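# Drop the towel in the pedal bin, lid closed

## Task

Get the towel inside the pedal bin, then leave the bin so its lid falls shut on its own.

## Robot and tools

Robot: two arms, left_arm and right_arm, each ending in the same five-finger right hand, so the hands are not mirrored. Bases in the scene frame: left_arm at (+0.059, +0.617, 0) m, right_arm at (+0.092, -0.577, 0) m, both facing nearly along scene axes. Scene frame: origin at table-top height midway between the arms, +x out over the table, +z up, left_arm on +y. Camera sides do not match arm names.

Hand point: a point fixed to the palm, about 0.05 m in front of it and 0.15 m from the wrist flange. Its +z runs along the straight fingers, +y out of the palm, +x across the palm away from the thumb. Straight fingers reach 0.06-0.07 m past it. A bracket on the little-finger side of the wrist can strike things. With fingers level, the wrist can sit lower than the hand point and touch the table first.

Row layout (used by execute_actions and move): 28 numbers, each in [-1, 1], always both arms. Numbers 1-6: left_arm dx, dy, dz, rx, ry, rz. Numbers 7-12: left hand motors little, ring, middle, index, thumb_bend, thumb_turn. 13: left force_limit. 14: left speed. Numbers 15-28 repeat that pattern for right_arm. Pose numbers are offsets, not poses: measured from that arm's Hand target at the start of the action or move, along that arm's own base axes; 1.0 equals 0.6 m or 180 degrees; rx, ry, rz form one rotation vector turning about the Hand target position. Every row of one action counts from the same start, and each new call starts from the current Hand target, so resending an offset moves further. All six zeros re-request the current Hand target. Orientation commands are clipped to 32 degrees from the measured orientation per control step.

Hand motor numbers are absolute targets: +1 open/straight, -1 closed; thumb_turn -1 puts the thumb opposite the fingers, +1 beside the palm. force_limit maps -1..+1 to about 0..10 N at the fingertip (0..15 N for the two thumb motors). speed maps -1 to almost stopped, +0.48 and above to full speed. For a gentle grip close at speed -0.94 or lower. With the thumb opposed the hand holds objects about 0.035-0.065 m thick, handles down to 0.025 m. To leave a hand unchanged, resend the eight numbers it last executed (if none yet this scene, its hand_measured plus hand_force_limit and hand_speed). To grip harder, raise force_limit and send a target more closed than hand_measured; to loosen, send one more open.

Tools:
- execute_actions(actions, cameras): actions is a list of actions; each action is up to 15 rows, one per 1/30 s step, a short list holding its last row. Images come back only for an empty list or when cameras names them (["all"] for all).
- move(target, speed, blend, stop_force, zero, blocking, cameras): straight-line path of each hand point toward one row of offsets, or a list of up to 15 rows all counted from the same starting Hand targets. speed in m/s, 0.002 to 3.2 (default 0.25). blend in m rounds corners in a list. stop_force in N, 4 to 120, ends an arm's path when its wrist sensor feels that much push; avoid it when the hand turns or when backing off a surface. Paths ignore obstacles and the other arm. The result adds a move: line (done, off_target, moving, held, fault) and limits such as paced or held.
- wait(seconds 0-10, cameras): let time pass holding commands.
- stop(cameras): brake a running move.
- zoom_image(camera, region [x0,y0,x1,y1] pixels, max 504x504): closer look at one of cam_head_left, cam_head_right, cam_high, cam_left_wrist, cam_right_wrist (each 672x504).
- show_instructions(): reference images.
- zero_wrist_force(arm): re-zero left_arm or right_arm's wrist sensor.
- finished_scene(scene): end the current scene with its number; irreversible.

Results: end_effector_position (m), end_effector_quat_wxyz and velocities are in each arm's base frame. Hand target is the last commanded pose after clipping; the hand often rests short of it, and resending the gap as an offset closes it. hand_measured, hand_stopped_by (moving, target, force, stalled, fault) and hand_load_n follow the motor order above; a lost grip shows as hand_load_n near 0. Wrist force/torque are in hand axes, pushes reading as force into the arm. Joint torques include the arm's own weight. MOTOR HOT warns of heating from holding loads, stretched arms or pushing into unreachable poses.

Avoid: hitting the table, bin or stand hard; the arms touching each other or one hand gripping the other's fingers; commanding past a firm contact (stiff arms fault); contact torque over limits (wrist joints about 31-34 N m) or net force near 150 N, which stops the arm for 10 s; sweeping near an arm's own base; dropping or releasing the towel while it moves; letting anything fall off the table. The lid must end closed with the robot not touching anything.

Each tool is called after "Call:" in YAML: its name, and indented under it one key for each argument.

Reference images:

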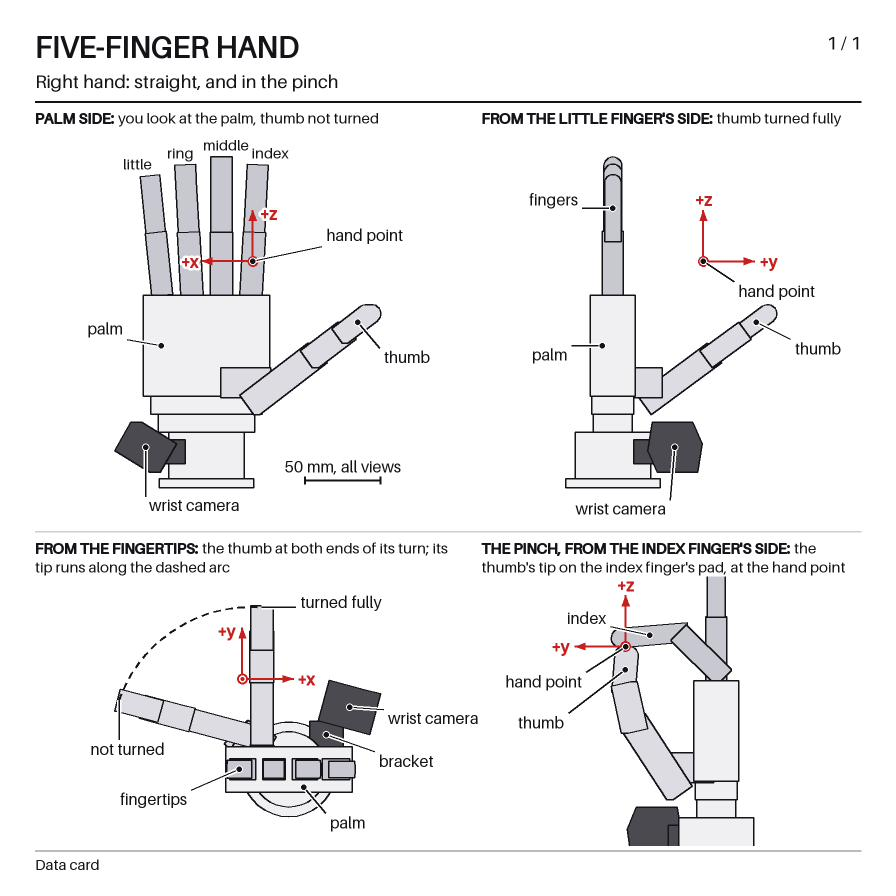

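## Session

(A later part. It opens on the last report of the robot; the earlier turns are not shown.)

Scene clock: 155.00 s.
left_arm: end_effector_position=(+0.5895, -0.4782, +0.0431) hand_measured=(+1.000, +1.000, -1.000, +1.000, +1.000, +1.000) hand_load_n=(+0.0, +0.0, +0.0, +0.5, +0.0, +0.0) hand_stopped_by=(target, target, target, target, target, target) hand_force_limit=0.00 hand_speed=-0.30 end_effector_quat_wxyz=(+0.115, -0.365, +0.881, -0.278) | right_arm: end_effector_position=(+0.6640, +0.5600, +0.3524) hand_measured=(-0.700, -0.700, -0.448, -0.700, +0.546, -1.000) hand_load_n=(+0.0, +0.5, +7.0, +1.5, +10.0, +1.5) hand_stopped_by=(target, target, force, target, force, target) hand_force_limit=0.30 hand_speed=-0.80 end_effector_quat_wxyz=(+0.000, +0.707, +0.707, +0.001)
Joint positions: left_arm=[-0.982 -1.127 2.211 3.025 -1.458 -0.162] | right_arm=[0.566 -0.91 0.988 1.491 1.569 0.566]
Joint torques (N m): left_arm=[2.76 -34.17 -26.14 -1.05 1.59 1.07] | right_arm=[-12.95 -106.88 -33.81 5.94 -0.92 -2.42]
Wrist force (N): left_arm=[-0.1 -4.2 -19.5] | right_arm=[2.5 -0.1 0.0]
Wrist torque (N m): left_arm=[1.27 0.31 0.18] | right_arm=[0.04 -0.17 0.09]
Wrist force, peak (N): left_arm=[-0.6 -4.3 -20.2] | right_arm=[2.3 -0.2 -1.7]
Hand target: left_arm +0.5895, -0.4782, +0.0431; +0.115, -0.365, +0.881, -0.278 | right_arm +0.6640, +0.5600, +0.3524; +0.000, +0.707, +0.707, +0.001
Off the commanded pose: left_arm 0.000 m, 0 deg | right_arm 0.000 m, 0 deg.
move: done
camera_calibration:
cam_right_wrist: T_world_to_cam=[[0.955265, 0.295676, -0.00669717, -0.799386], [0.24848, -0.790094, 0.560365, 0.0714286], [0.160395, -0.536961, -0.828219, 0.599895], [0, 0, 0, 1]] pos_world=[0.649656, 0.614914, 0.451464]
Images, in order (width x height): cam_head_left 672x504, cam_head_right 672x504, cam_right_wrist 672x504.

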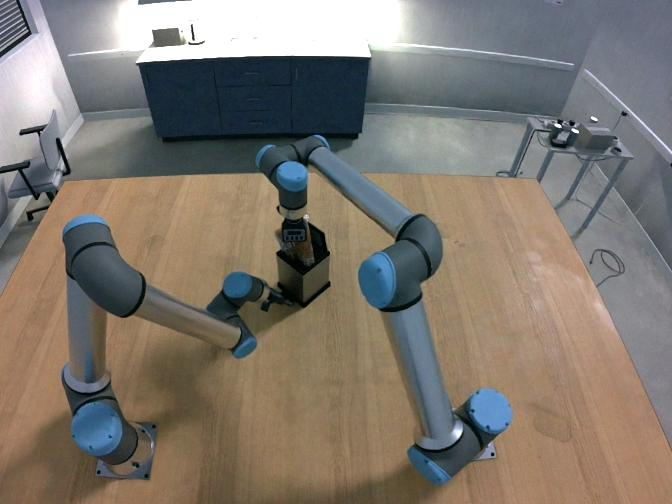

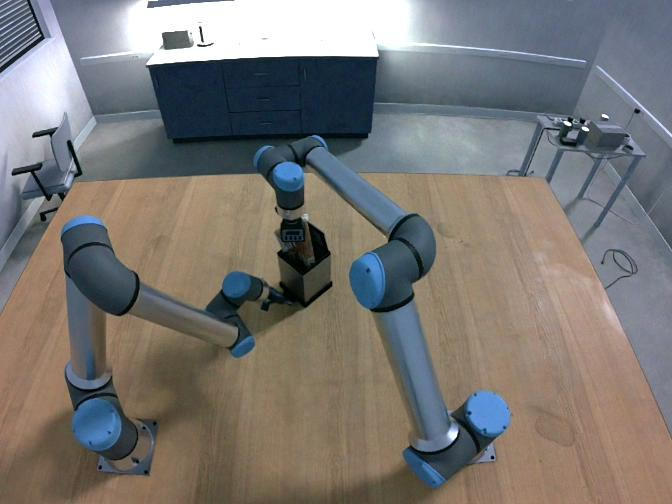

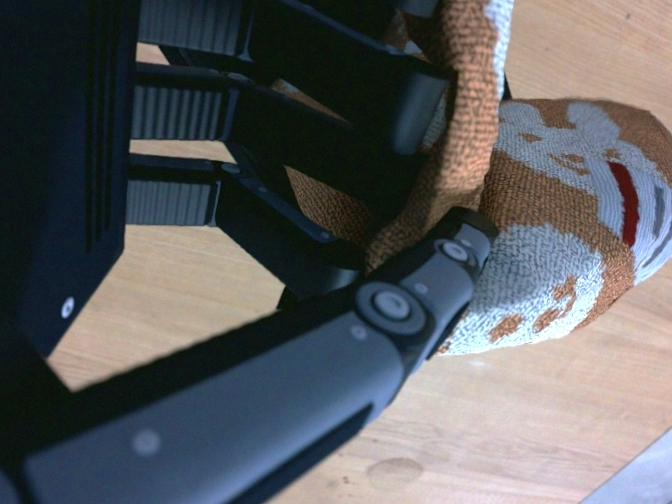

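Call:
move:
  target:
    - [0, 0, 0, 0, 0, 0, 1, 1, -1, 1, 1, 1, 0, -0.3, 0, 0, 0.379, 0, 0, 0, -0.7, -0.7, -0.45, -0.7, 0.35, -1, 0.3, -0.8]
    - [0, 0, 0, 0, 0, 0, 1, 1, -1, 1, 1, 1, 0, -0.3, -0.0838, 0.0545, 0.379, 0, 0, -0.261, -0.7, -0.7, -0.45, -0.7, 0.35, -1, 0.3, -0.8]
  speed: [0.15, 0.3]
  cameras: ["cam_head_left", "cam_head_right", "cam_right_wrist"]

Call:
zoom_image:
  camera: "cam_head_left"
  region: [230, 120, 380, 320]

Scene clock: 169.17 s.
left_arm: end_effector_position=(+0.5895, -0.4782, +0.0431) hand_measured=(+1.000, +1.000, -1.000, +1.000, +1.000, +1.000) hand_load_n=(+0.0, +0.0, +0.0, +0.5, +0.0, -0.5) hand_stopped_by=(target, target, target, target, target, target) hand_force_limit=0.00 hand_speed=-0.30 end_effector_quat_wxyz=(+0.115, -0.365, +0.881, -0.278) | right_arm: end_effector_position=(+0.6120, +0.5910, +0.5782) hand_measured=(-0.700, -0.700, -0.448, -0.700, +0.546, -1.000) hand_load_n=(+0.0, +0.0, +6.5, +1.5, +10.5, +1.5) hand_stopped_by=(target, target, force, target, force, target) hand_force_limit=0.30 hand_speed=-0.80 end_effector_quat_wxyz=(-0.006, +0.928, +0.372, +0.018)
Joint positions: left_arm=[-0.982 -1.127 2.211 3.025 -1.458 -0.162] | right_arm=[0.637 -0.618 0.035 2.117 1.569 1.445]
Joint torques (N m): left_arm=[-0.02 -33.66 -25.53 -0.76 1.61 1.19] | right_arm=[-17.52 -106.42 -33.73 7.42 0.18 1.62]
Wrist force (N): left_arm=[-0.1 -4.7 -19.6] | right_arm=[2.3 -0.5 0.3]
Wrist torque (N m): left_arm=[1.20 0.31 0.15] | right_arm=[0.02 -0.13 0.10]
Wrist force, peak (N): left_arm=[-0.7 -4.7 -20.0] | right_arm=[2.4 0.0 2.1]
Hand target: left_arm +0.5895, -0.4782, +0.0431; +0.115, -0.365, +0.881, -0.278 | right_arm +0.6137, +0.5927, +0.5798; +0.000, +0.930, +0.367, +0.001
Off the commanded pose: left_arm 0.000 m, 0 deg | right_arm 0.003 m, 2 deg.
elbow stopped short (right arm): the move would have taken joint 3 (elbow) straighter than the controller allows.
move: done
camera_calibration:
cam_right_wrist: T_world_to_cam=[[0.873781, -0.486288, 0.00552679, -0.252371], [-0.414083, -0.737985, 0.532834, 0.372942], [-0.255032, -0.467869, -0.846202, 1.03564], [0, 0, 0, 1]] pos_world=[0.639067, 0.637044, 0.679038]
Images, in order (width x height): cam_head_left 672x504, cam_head_right 672x504, cam_right_wrist 672x504.

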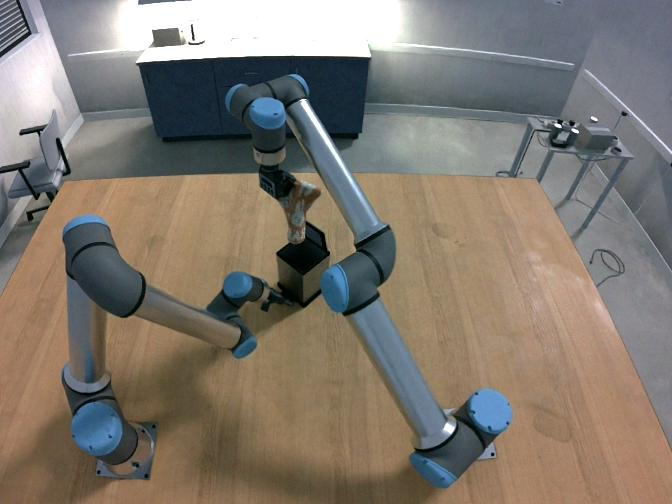

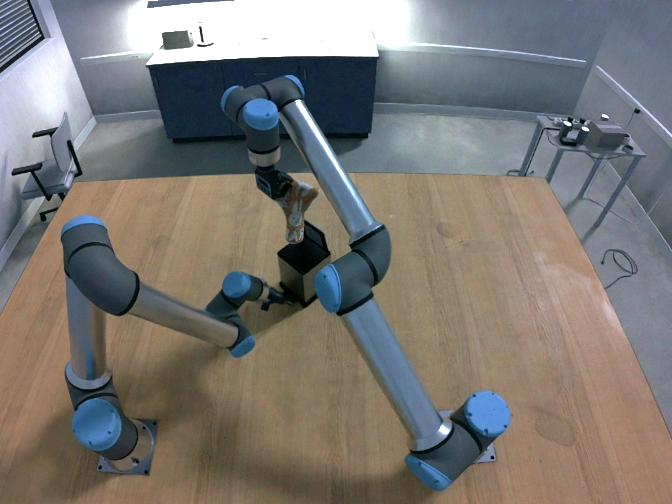

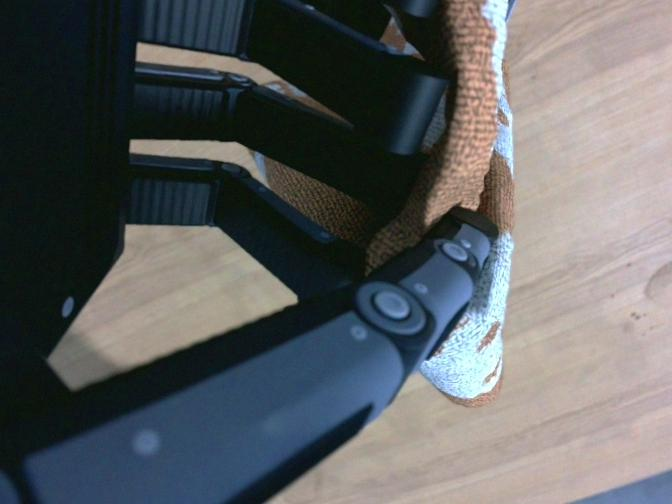

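Scaled by 2.520 from the camera's 672x504 image, which has a finer 960x720 frame.

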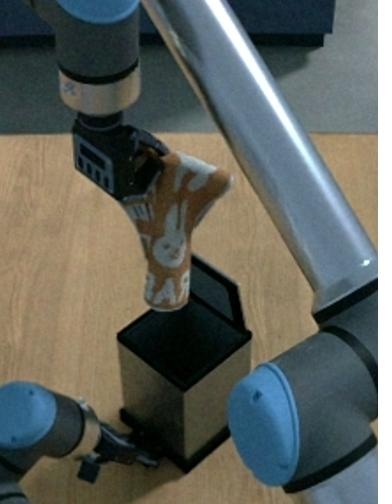

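Call:
move:
  target:
    - [0, 0, 0, 0, 0, 0, 1, 1, -1, 1, 1, 1, 0, -0.3, 0, 0, -0.216, 0, 0, 0, -0.7, -0.7, -0.45, -0.7, 0.35, -1, 0.3, -0.8]
    - [0, 0, 0, 0, 0, 0, 1, 1, -1, 1, 1, 1, 0, -0.3, 0.068, -0.0733, -0.24, 0, 0, 0, -0.7, -0.7, -0.45, -0.7, 0.35, -1, 0.3, -0.8]
  speed: [0.15, 0.1]
  cameras: ["cam_head_left", "cam_head_right", "cam_right_wrist", "cam_high"]

Call:
zoom_image:
  camera: "cam_head_left"
  region: [240, 160, 360, 310]

Call:
zoom_image:
  camera: "cam_head_right"
  region: [240, 160, 360, 310]

Scene clock: 172.70 s.
left_arm: end_effector_position=(+0.5895, -0.4782, +0.0431) hand_measured=(+1.000, +1.000, -1.000, +1.000, +1.000, +1.000) hand_load_n=(+0.0, +0.5, +0.0, +0.0, +0.0, +0.0) hand_stopped_by=(target, target, target, target, target, target) hand_force_limit=0.00 hand_speed=-0.30 end_effector_quat_wxyz=(+0.115, -0.365, +0.881, -0.278) | right_arm: end_effector_position=(+0.6545, +0.5487, +0.4359) hand_measured=(-0.700, -0.700, -0.448, -0.700, +0.546, -1.000) hand_load_n=(+0.0, +0.0, +7.0, +1.0, +10.5, +1.5) hand_stopped_by=(target, target, force, target, force, target) hand_force_limit=0.30 hand_speed=-0.80 end_effector_quat_wxyz=(+0.000, +0.930, +0.367, +0.001)
Joint positions: left_arm=[-0.982 -1.127 2.211 3.025 -1.458 -0.162] | right_arm=[0.569 -0.817 0.684 1.701 1.571 1.389]
Joint torques (N m): left_arm=[0.24 -34.71 -23.98 -1.06 1.62 1.32] | right_arm=[14.67 -94.36 -43.41 8.69 -1.56 1.56]
Wrist force (N): left_arm=[0.0 -4.4 -19.0] | right_arm=[2.1 0.0 -0.5]
Wrist torque (N m): left_arm=[1.20 0.29 0.17] | right_arm=[0.09 -0.08 0.30]
Wrist force, peak (N): left_arm=[-0.3 -4.3 -20.0] | right_arm=[3.3 -0.3 -0.2]
Hand target: left_arm +0.5895, -0.4782, +0.0431; +0.115, -0.365, +0.881, -0.278 | right_arm +0.6545, +0.5487, +0.4358; +0.000, +0.930, +0.367, +0.001
Off the commanded pose: left_arm 0.000 m, 0 deg | right_arm 0.000 m, 0 deg.
move: done
camera_calibration:
cam_right_wrist: T_world_to_cam=[[0.867914, -0.496672, -0.00648298, -0.294509], [-0.408306, -0.72081, 0.560106, 0.410117], [-0.282862, -0.483477, -0.828396, 0.925262], [0, 0, 0, 1]] pos_world=[0.684783, 0.596685, 0.534864]
Images, in order (width x height): cam_head_left 672x504, cam_head_right 672x504, cam_high 672x504, cam_right_wrist 672x504.

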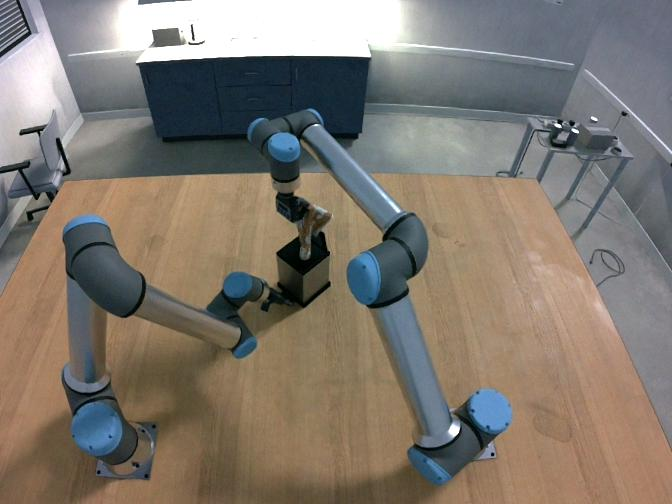

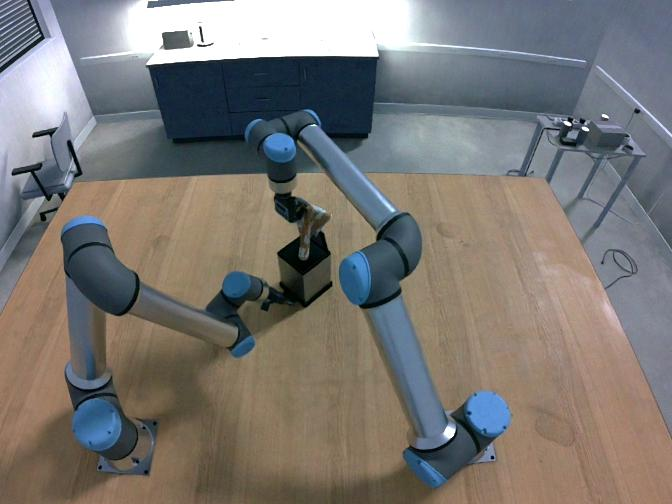

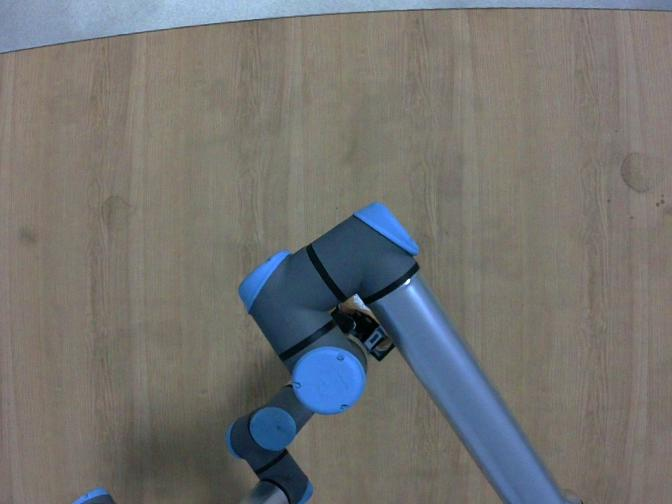

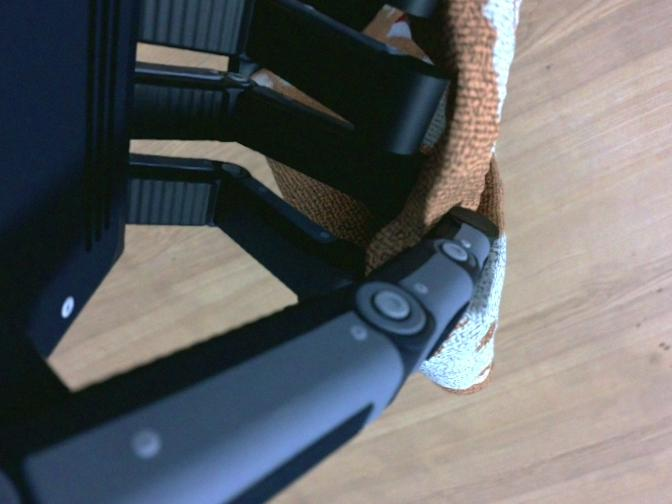

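Scaled by 3.360 from the camera's 672x504 image, which has a finer 960x720 frame.

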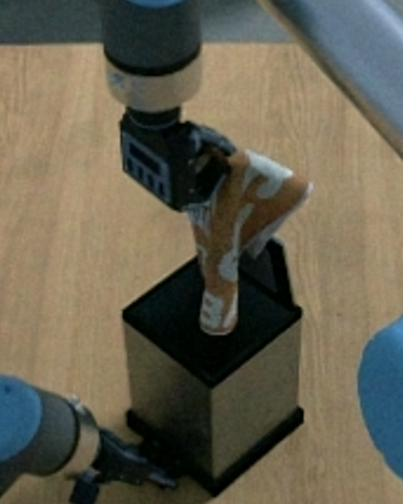

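Scaled by 3.360 from the camera's 672x504 image, which has a finer 960x720 frame.

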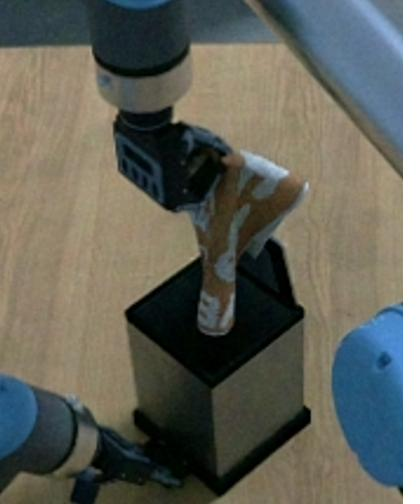

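Call:
move:
  target: [0, 0, 0, 0, 0, 0, 1, 1, -1, 1, 1, 1, 0, -0.3, 0, 0, -0.16, 0, 0, 0, -0.7, -0.7, -0.45, -0.7, 0.35, -1, 0.3, -0.8]
  speed: 0.1
  cameras: ["cam_head_left", "cam_head_right", "cam_right_wrist"]

Call:
zoom_image:
  camera: "cam_head_left"
  region: [240, 180, 360, 310]

Call:
zoom_image:
  camera: "cam_head_right"
  region: [240, 180, 360, 310]

Scene clock: 177.60 s.
left_arm: end_effector_position=(+0.5895, -0.4782, +0.0431) hand_measured=(+1.000, +1.000, -1.000, +1.000, +1.000, +1.000) hand_load_n=(+0.0, +0.5, +0.0, +0.5, +0.0, -0.5) hand_stopped_by=(target, target, target, target, target, target) hand_force_limit=0.00 hand_speed=-0.30 end_effector_quat_wxyz=(+0.115, -0.365, +0.881, -0.278) | right_arm: end_effector_position=(+0.6545, +0.5488, +0.3398) hand_measured=(-0.700, -0.700, -0.448, -0.700, +0.546, -1.000) hand_load_n=(+0.0, +0.0, +6.5, +1.0, +10.5, +1.5) hand_stopped_by=(target, target, force, target, force, target) hand_force_limit=0.30 hand_speed=-0.80 end_effector_quat_wxyz=(+0.000, +0.930, +0.367, +0.001)
Joint positions: left_arm=[-0.982 -1.127 2.211 3.025 -1.458 -0.162] | right_arm=[0.569 -0.827 0.87 1.526 1.571 1.389]
Joint torques (N m): left_arm=[-0.1 -34.97 -22.89 -0.93 1.65 0.94] | right_arm=[6.52 -112.14 -35.08 7.27 1.4 -0.26]
Wrist force (N): left_arm=[-0.3 -5.0 -19.5] | right_arm=[2.1 -0.1 -0.1]
Wrist torque (N m): left_arm=[1.27 0.33 0.14] | right_arm=[0.06 -0.09 0.29]
Wrist force, peak (N): left_arm=[-0.2 -4.7 -19.9] | right_arm=[1.7 0.2 -2.3]
Hand target: left_arm +0.5895, -0.4782, +0.0431; +0.115, -0.365, +0.881, -0.278 | right_arm +0.6545, +0.5487, +0.3398; +0.000, +0.930, +0.367, +0.001
Off the commanded pose: left_arm 0.000 m, 0 deg | right_arm 0.000 m, 0 deg.
move: done
camera_calibration:
cam_right_wrist: T_world_to_cam=[[0.86787, -0.496747, -0.00667865, -0.29497], [-0.408203, -0.720707, 0.560314, 0.46372], [-0.283148, -0.483553, -0.828254, 0.845831], [0, 0, 0, 1]] pos_world=[0.684783, 0.596685, 0.438764]
Images, in order (width x height): cam_head_left 672x504, cam_head_right 672x504, cam_right_wrist 672x504.

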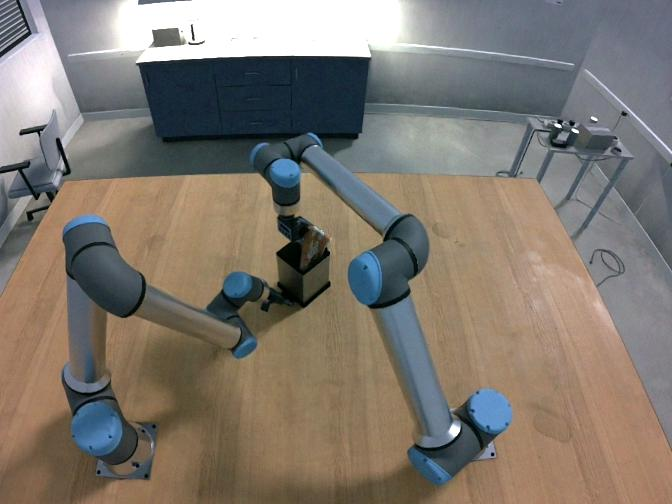

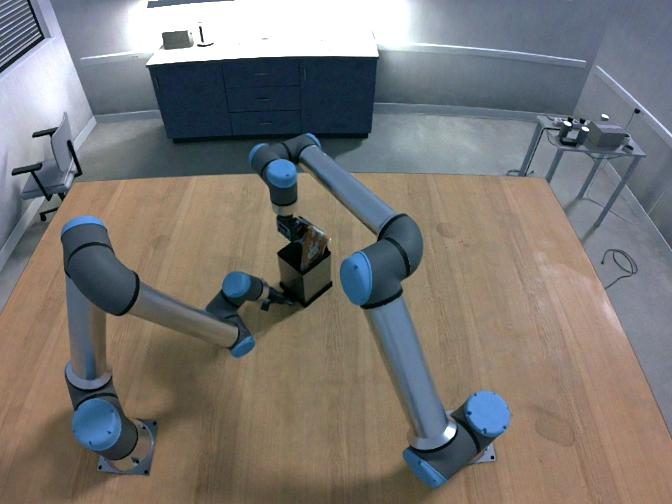

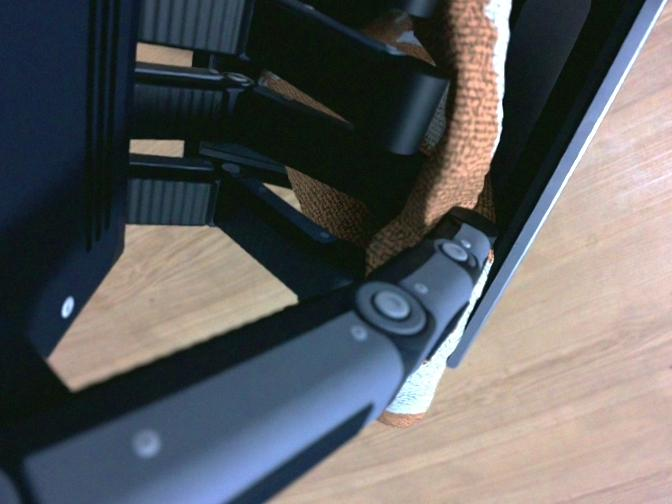

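Scaled by 3.877 from the camera's 672x504 image, which has a finer 960x720 frame.

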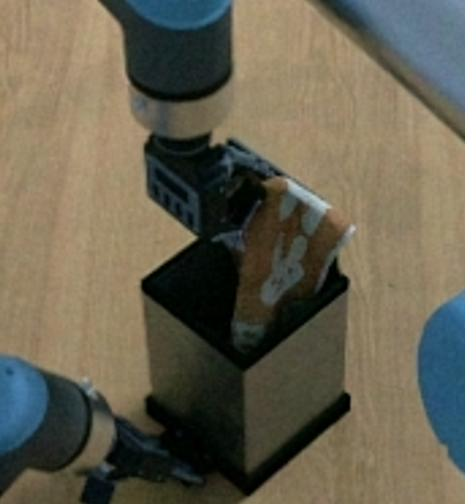

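Scaled by 3.877 from the camera's 672x504 image, which has a finer 960x720 frame.

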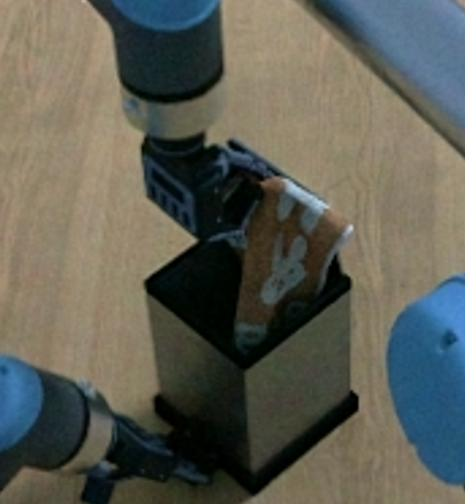

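Call:
move:
  target:
    - [0, 0, 0, 0, 0, 0, 1, 1, -1, 1, 1, 1, 0, -0.3, 0.024, -0.0107, 0, 0, 0, 0.261, -0.7, -0.7, -0.45, -0.7, 0.35, -1, 0.3, -0.8]
    - [0, 0, 0, 0, 0, 0, 1, 1, -1, 1, 1, 1, 0, -0.3, 0.024, -0.0107, -0.1, 0, 0, 0.261, -0.7, -0.7, -0.45, -0.7, 0.35, -1, 0.3, -0.8]
  speed: [0.2, 0.1]
  cameras: ["cam_head_left", "cam_head_right", "cam_right_wrist"]

Call:
zoom_image:
  camera: "cam_head_left"
  region: [240, 180, 360, 310]

Call:
zoom_image:
  camera: "cam_head_right"
  region: [240, 180, 360, 310]

Scene clock: 183.13 s.
left_arm: end_effector_position=(+0.5895, -0.4782, +0.0431) hand_measured=(+1.000, +1.000, -1.000, +1.000, +1.000, +1.000) hand_load_n=(+0.0, +0.0, +0.0, +0.5, +0.0, +0.0) hand_stopped_by=(target, target, target, target, target, target) hand_force_limit=0.00 hand_speed=-0.30 end_effector_quat_wxyz=(+0.115, -0.365, +0.881, -0.278) | right_arm: end_effector_position=(+0.6689, +0.5423, +0.2798) hand_measured=(-0.700, -0.700, -0.448, -0.700, +0.546, -1.000) hand_load_n=(+0.5, +0.0, +7.0, +1.0, +10.5, +1.0) hand_stopped_by=(target, target, force, target, force, target) hand_force_limit=0.30 hand_speed=-0.80 end_effector_quat_wxyz=(+0.000, +0.707, +0.707, +0.001)
Joint positions: left_arm=[-0.982 -1.127 2.211 3.025 -1.458 -0.162] | right_arm=[0.545 -0.907 1.112 1.364 1.569 0.545]
Joint torques (N m): left_arm=[-2.37 -34.55 -22.46 -0.8 1.49 0.9] | right_arm=[14.93 -106.15 -42.11 8.45 1.35 -2.34]
Wrist force (N): left_arm=[-0.3 -4.7 -19.7] | right_arm=[2.1 -0.2 0.1]
Wrist torque (N m): left_arm=[1.21 0.32 0.15] | right_arm=[0.00 -0.12 0.25]
Wrist force, peak (N): left_arm=[-0.6 -5.2 -20.2] | right_arm=[2.6 -0.3 1.3]
Hand target: left_arm +0.5895, -0.4782, +0.0431; +0.115, -0.365, +0.881, -0.278 | right_arm +0.6689, +0.5423, +0.2798; +0.000, +0.707, +0.707, +0.001
Off the commanded pose: left_arm 0.000 m, 0 deg | right_arm 0.000 m, 0 deg.
move: done
camera_calibration:
cam_right_wrist: T_world_to_cam=[[0.95525, 0.295727, -0.00661748, -0.799371], [0.248485, -0.79011, 0.56034, 0.0969812], [0.160479, -0.536909, -0.828236, 0.529314], [0, 0, 0, 1]] pos_world=[0.654557, 0.597215, 0.378764]
Images, in order (width x height): cam_head_left 672x504, cam_head_right 672x504, cam_right_wrist 672x504.

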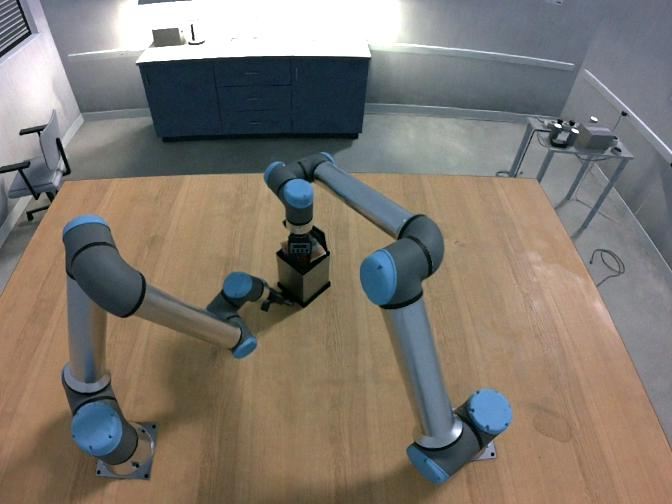

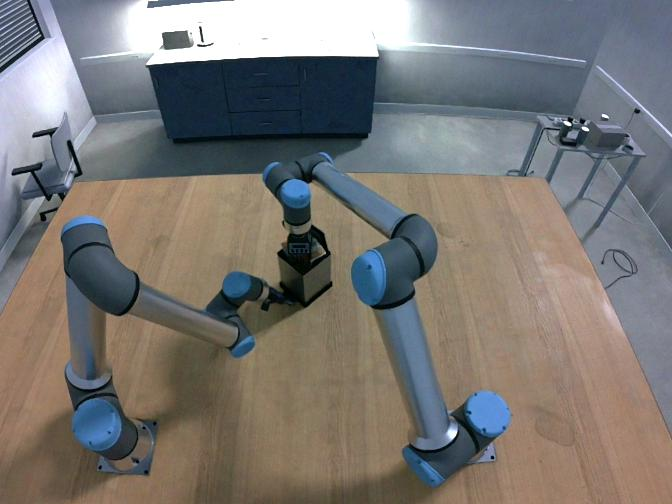

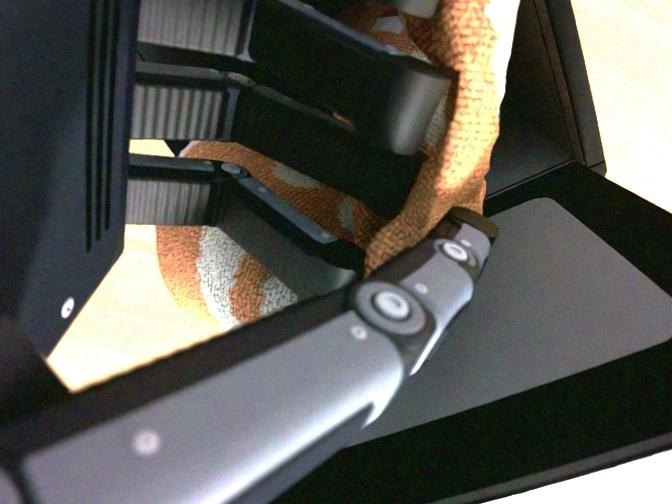

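Scaled by 3.877 from the camera's 672x504 image, which has a finer 960x720 frame.

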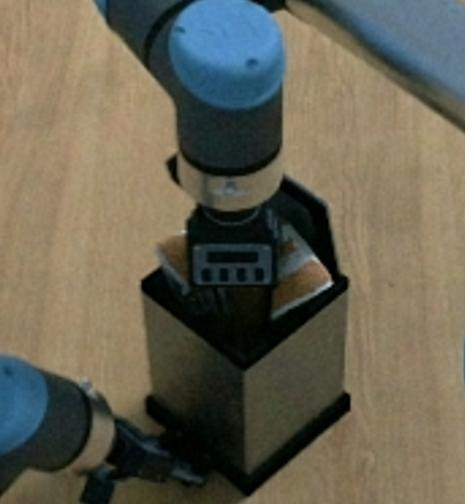

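Scaled by 3.877 from the camera's 672x504 image, which has a finer 960x720 frame.

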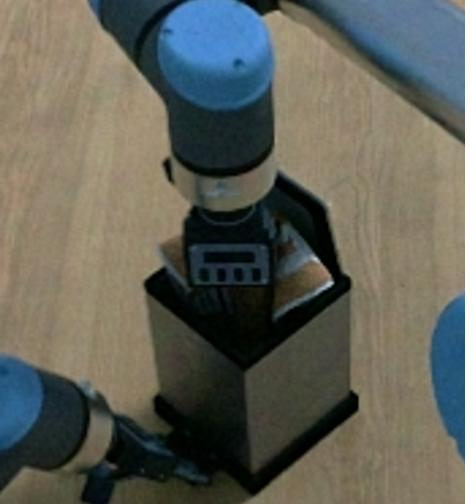

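Call:
move:
  target: [0, 0, 0, 0, 0, 0, 1, 1, -1, 1, 1, 1, 0, -0.3, 0, 0, -0.06, 0, 0, 0, -0.7, -0.7, -0.45, -0.7, 0.35, -1, 0.3, -0.8]
  speed: 0.06
  stop_force: 8
  cameras: ["cam_head_left", "cam_head_right", "cam_right_wrist"]

Call:
zoom_image:
  camera: "cam_head_left"
  region: [240, 180, 360, 310]

Call:
zoom_image:
  camera: "cam_head_right"
  region: [240, 180, 360, 310]

Scene clock: 186.13 s.
left_arm: end_effector_position=(+0.5895, -0.4782, +0.0431) hand_measured=(+1.000, +1.000, -1.000, +1.000, +1.000, +1.000) hand_load_n=(+0.0, +0.0, +0.0, +0.5, +0.0, +0.0) hand_stopped_by=(target, target, target, target, target, target) hand_force_limit=0.00 hand_speed=-0.30 end_effector_quat_wxyz=(+0.115, -0.365, +0.881, -0.278) | right_arm: end_effector_position=(+0.6689, +0.5423, +0.2438) hand_measured=(-0.700, -0.700, -0.448, -0.700, +0.546, -1.000) hand_load_n=(+0.0, +0.0, +7.0, +1.5, +10.5, +1.0) hand_stopped_by=(target, target, force, target, force, target) hand_force_limit=0.30 hand_speed=-0.80 end_effector_quat_wxyz=(+0.000, +0.707, +0.707, +0.001)
Joint positions: left_arm=[-0.982 -1.127 2.211 3.025 -1.458 -0.162] | right_arm=[0.545 -0.892 1.151 1.31 1.569 0.545]
Joint torques (N m): left_arm=[-1.81 -35.33 -22.28 -0.78 1.37 0.98] | right_arm=[10.44 -108.04 -42.31 8.81 1.34 -1.05]
Wrist force (N): left_arm=[-0.3 -4.1 -19.5] | right_arm=[2.2 0.1 -0.1]
Wrist torque (N m): left_arm=[1.30 0.33 0.16] | right_arm=[0.05 -0.11 0.27]
Wrist force, peak (N): left_arm=[-0.1 -4.9 -19.8] | right_arm=[2.5 -0.1 0.9]
Hand target: left_arm +0.5895, -0.4782, +0.0431; +0.115, -0.365, +0.881, -0.278 | right_arm +0.6689, +0.5423, +0.2438; +0.000, +0.707, +0.707, +0.001
Off the commanded pose: left_arm 0.000 m, 0 deg | right_arm 0.000 m, 0 deg.
move: done
camera_calibration:
cam_right_wrist: T_world_to_cam=[[0.955265, 0.295676, -0.00669717, -0.799561], [0.24848, -0.790094, 0.560365, 0.117138], [0.160395, -0.536961, -0.828219, 0.499577], [0, 0, 0, 1]] pos_world=[0.654556, 0.597214, 0.342764]
Images, in order (width x height): cam_head_left 672x504, cam_head_right 672x504, cam_right_wrist 672x504.

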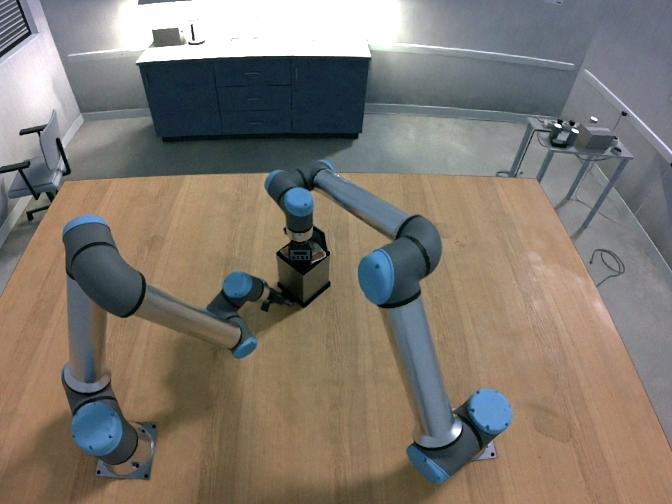

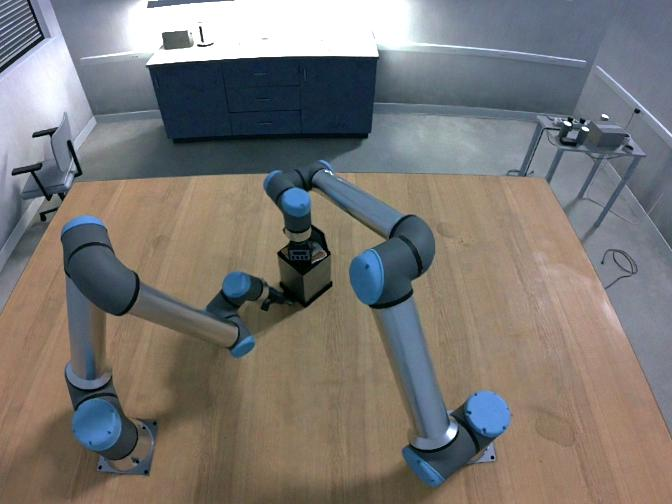

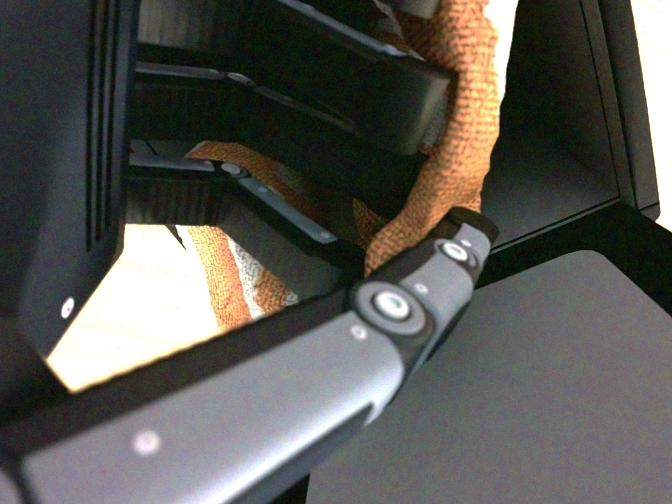

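Scaled by 3.877 from the camera's 672x504 image, which has a finer 960x720 frame.

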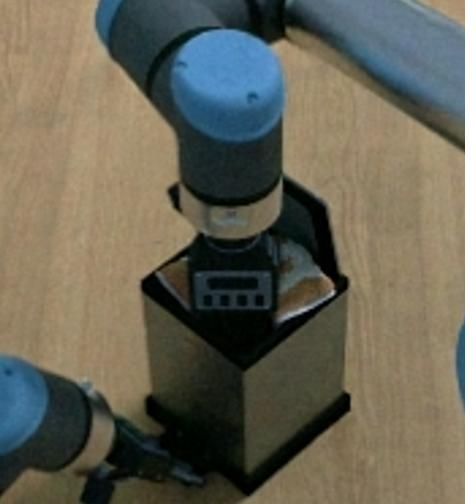

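Scaled by 3.877 from the camera's 672x504 image, which has a finer 960x720 frame.

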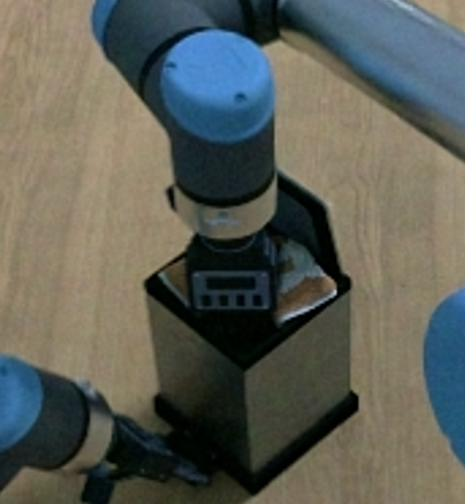

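Call:
move:
  target: [0, 0, 0, 0, 0, 0, 1, 1, -1, 1, 1, 1, 0, -0.3, 0.018, 0.017, -0.008, 0, 0, 0, -0.7, -0.7, -0.45, -0.7, 0.35, -1, 0.3, -0.8]
  speed: 0.05
  stop_force: 8
  cameras: ["cam_head_left", "cam_right_wrist"]

Call:
zoom_image:
  camera: "cam_head_left"
  region: [260, 200, 350, 300]

Scene clock: 191.33 s.
left_arm: end_effector_position=(+0.5895, -0.4782, +0.0431) hand_measured=(+1.000, +1.000, -1.000, +1.000, +1.000, +1.000) hand_load_n=(+0.0, +0.5, +0.0, +0.0, +0.0, -0.5) hand_stopped_by=(target, target, target, target, target, target) hand_force_limit=0.00 hand_speed=-0.30 end_effector_quat_wxyz=(+0.115, -0.365, +0.881, -0.278) | right_arm: end_effector_position=(+0.6797, +0.5525, +0.2390) hand_measured=(-0.700, -0.700, -0.448, -0.700, +0.546, -1.000) hand_load_n=(+0.5, +0.0, +7.0, +1.5, +10.5, +1.5) hand_stopped_by=(target, target, force, target, force, target) hand_force_limit=0.30 hand_speed=-0.80 end_effector_quat_wxyz=(+0.000, +0.707, +0.707, +0.001)
Joint positions: left_arm=[-0.982 -1.127 2.211 3.025 -1.458 -0.162] | right_arm=[0.549 -0.864 1.111 1.321 1.569 0.549]
Joint torques (N m): left_arm=[-2.24 -35.25 -21.8 -0.89 1.34 0.78] | right_arm=[-10.59 -109.57 -28.4 -0.92 1.58 -2.49]
Wrist force (N): left_arm=[-0.6 -4.3 -19.2] | right_arm=[2.2 0.2 0.2]
Wrist torque (N m): left_arm=[1.24 0.36 0.14] | right_arm=[0.06 -0.11 0.27]
Wrist force, peak (N): left_arm=[-0.7 -4.7 -20.1] | right_arm=[2.7 0.1 0.1]
Hand target: left_arm +0.5895, -0.4782, +0.0431; +0.115, -0.365, +0.881, -0.278 | right_arm +0.6797, +0.5525, +0.2390; +0.000, +0.707, +0.707, +0.001
Off the commanded pose: left_arm 0.000 m, 0 deg | right_arm 0.000 m, 0 deg.
move: done
camera_calibration:
cam_right_wrist: T_world_to_cam=[[0.955265, 0.295676, -0.00669717, -0.81283], [0.24848, -0.790094, 0.560365, 0.125228], [0.160395, -0.536961, -0.828219, 0.499363], [0, 0, 0, 1]] pos_world=[0.665256, 0.607414, 0.337964]
Images, in order (width x height): cam_head_left 672x504, cam_right_wrist 672x504.

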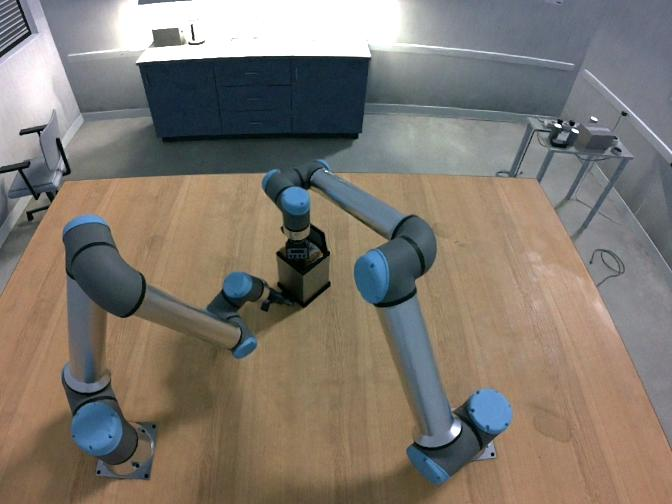

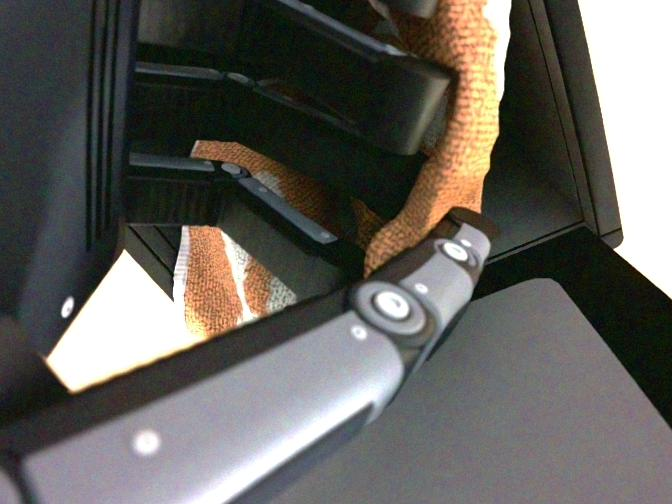

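Scaled by 5.040 from the camera's 672x504 image, which has a finer 960x720 frame.

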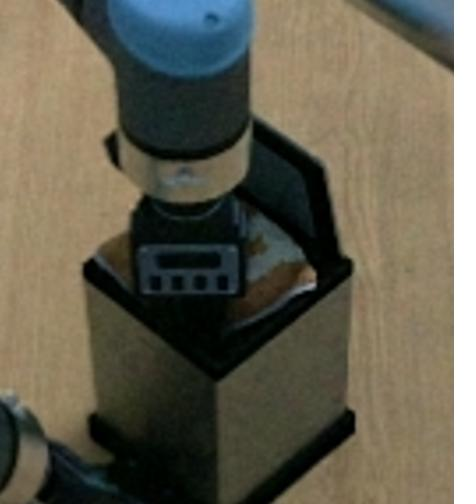

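Call:
execute_actions:
  actions:
    - [[0, 0, 0, 0, 0, 0, 1, 1, -1, 1, 1, 1, 0, -0.3, -0.004, -0.004, 0, 0, 0, 0, -0.7, -0.7, -0.3, -0.6, 1, -1, 0.3, -0.6]]
    - [[0, 0, 0, 0, 0, 0, 1, 1, -1, 1, 1, 1, 0, -0.3, 0, 0, 0, 0, 0, 0, -0.7, -0.7, -0.3, -0.6, 1, -1, 0.3, -0.6]]
  cameras: ["cam_head_left", "cam_right_wrist"]

Call:
zoom_image:
  camera: "cam_head_left"
  region: [260, 200, 350, 300]

Scene clock: 193.63 s.
left_arm: end_effector_position=(+0.5895, -0.4782, +0.0431) hand_measured=(+1.000, +1.000, -1.000, +1.000, +1.000, +1.000) hand_load_n=(+0.0, +0.0, +0.0, +0.5, +0.0, +0.0) hand_stopped_by=(target, target, target, target, target, target) hand_force_limit=0.00 hand_speed=-0.30 end_effector_quat_wxyz=(+0.115, -0.365, +0.881, -0.278) | right_arm: end_effector_position=(+0.6773, +0.5501, +0.2390) hand_measured=(-0.700, -0.700, -0.300, -0.600, +1.000, -1.000) hand_load_n=(+0.0, +0.0, +0.0, +0.0, +0.0, +0.0) hand_stopped_by=(target, target, target, target, target, target) hand_force_limit=0.30 hand_speed=-0.60 end_effector_quat_wxyz=(+0.000, +0.707, +0.707, +0.001)
Joint positions: left_arm=[-0.982 -1.127 2.211 3.025 -1.458 -0.162] | right_arm=[0.548 -0.87 1.122 1.317 1.569 0.548]
Joint torques (N m): left_arm=[-1.66 -34.75 -21.01 -1.14 1.22 0.72] | right_arm=[8.33 -89.08 -33.79 8.53 0.5 1.68]
Wrist force (N): left_arm=[-0.3 -5.2 -20.0] | right_arm=[2.1 -0.1 0.0]
Wrist torque (N m): left_arm=[1.28 0.32 0.15] | right_arm=[0.00 -0.11 0.26]
Wrist force, peak (N): left_arm=[-0.3 -5.0 -20.2] | right_arm=[3.2 0.3 0.5]
Hand target: left_arm +0.5895, -0.4782, +0.0431; +0.115, -0.365, +0.881, -0.278 | right_arm +0.6773, +0.5501, +0.2390; +0.000, +0.707, +0.707, +0.001
Off the commanded pose: left_arm 0.000 m, 0 deg | right_arm 0.000 m, 0 deg.
Step readings (end_effector_position of left_arm | right_arm):
0: (+0.5895, -0.4782, +0.0431) | (+0.6797, +0.5525, +0.2390)
1: (+0.5895, -0.4782, +0.0431) | (+0.6796, +0.5524, +0.2390)
2: (+0.5895, -0.4782, +0.0431) | (+0.6790, +0.5519, +0.2390)
4: (+0.5895, -0.4782, +0.0431) | (+0.6774, +0.5503, +0.2390)
8: (+0.5895, -0.4782, +0.0431) | (+0.6772, +0.5500, +0.2390)
15: (+0.5895, -0.4782, +0.0431) | (+0.6774, +0.5501, +0.2390)
16: (+0.5895, -0.4782, +0.0431) | (+0.6774, +0.5501, +0.2391)
17: (+0.5895, -0.4782, +0.0431) | (+0.6774, +0.5501, +0.2391)
19: (+0.5895, -0.4782, +0.0431) | (+0.6774, +0.5501, +0.2391)
23: (+0.5895, -0.4782, +0.0431) | (+0.6773, +0.5501, +0.2391)
30: (+0.5895, -0.4782, +0.0431) | (+0.6773, +0.5501, +0.2390)
camera_calibration:
cam_right_wrist: T_world_to_cam=[[0.955265, 0.295676, -0.00669717, -0.809923], [0.24848, -0.790094, 0.560365, 0.123847], [0.160395, -0.536961, -0.828219, 0.498526], [0, 0, 0, 1]] pos_world=[0.662956, 0.605014, 0.338064]
Images, in order (width x height): cam_head_left 672x504, cam_right_wrist 672x504.

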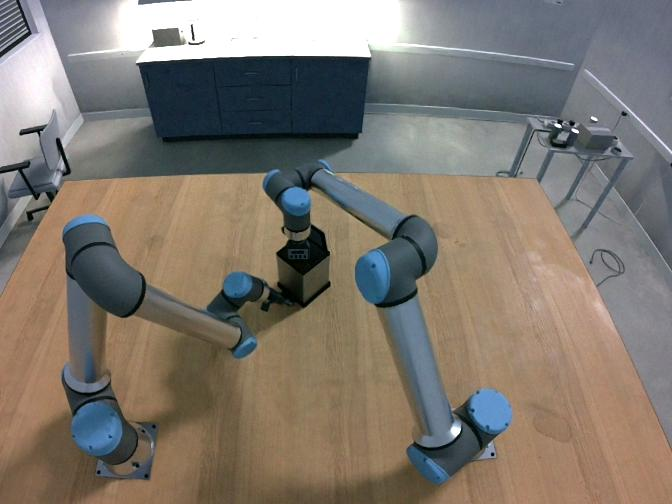

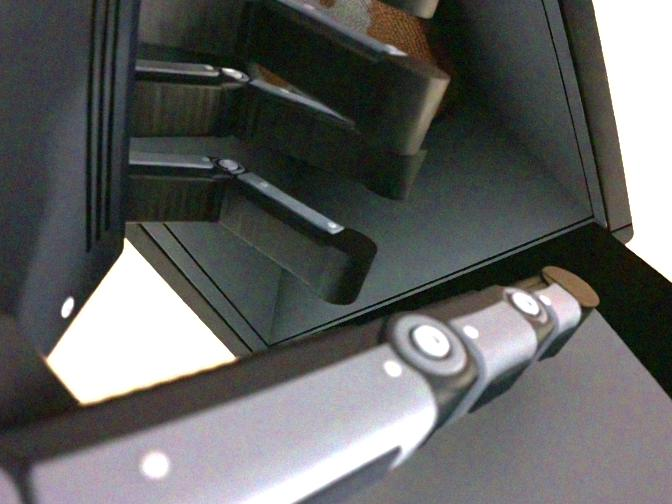

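Scaled by 5.040 from the camera's 672x504 image, which has a finer 960x720 frame.

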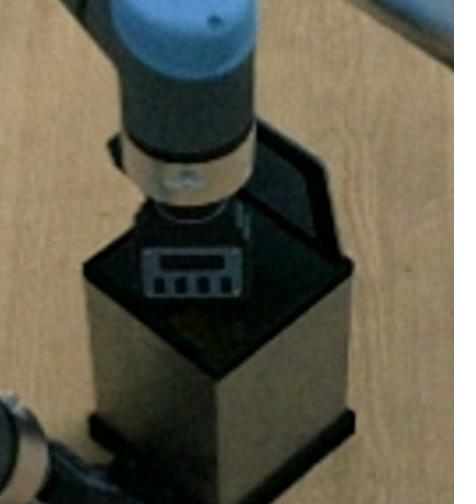

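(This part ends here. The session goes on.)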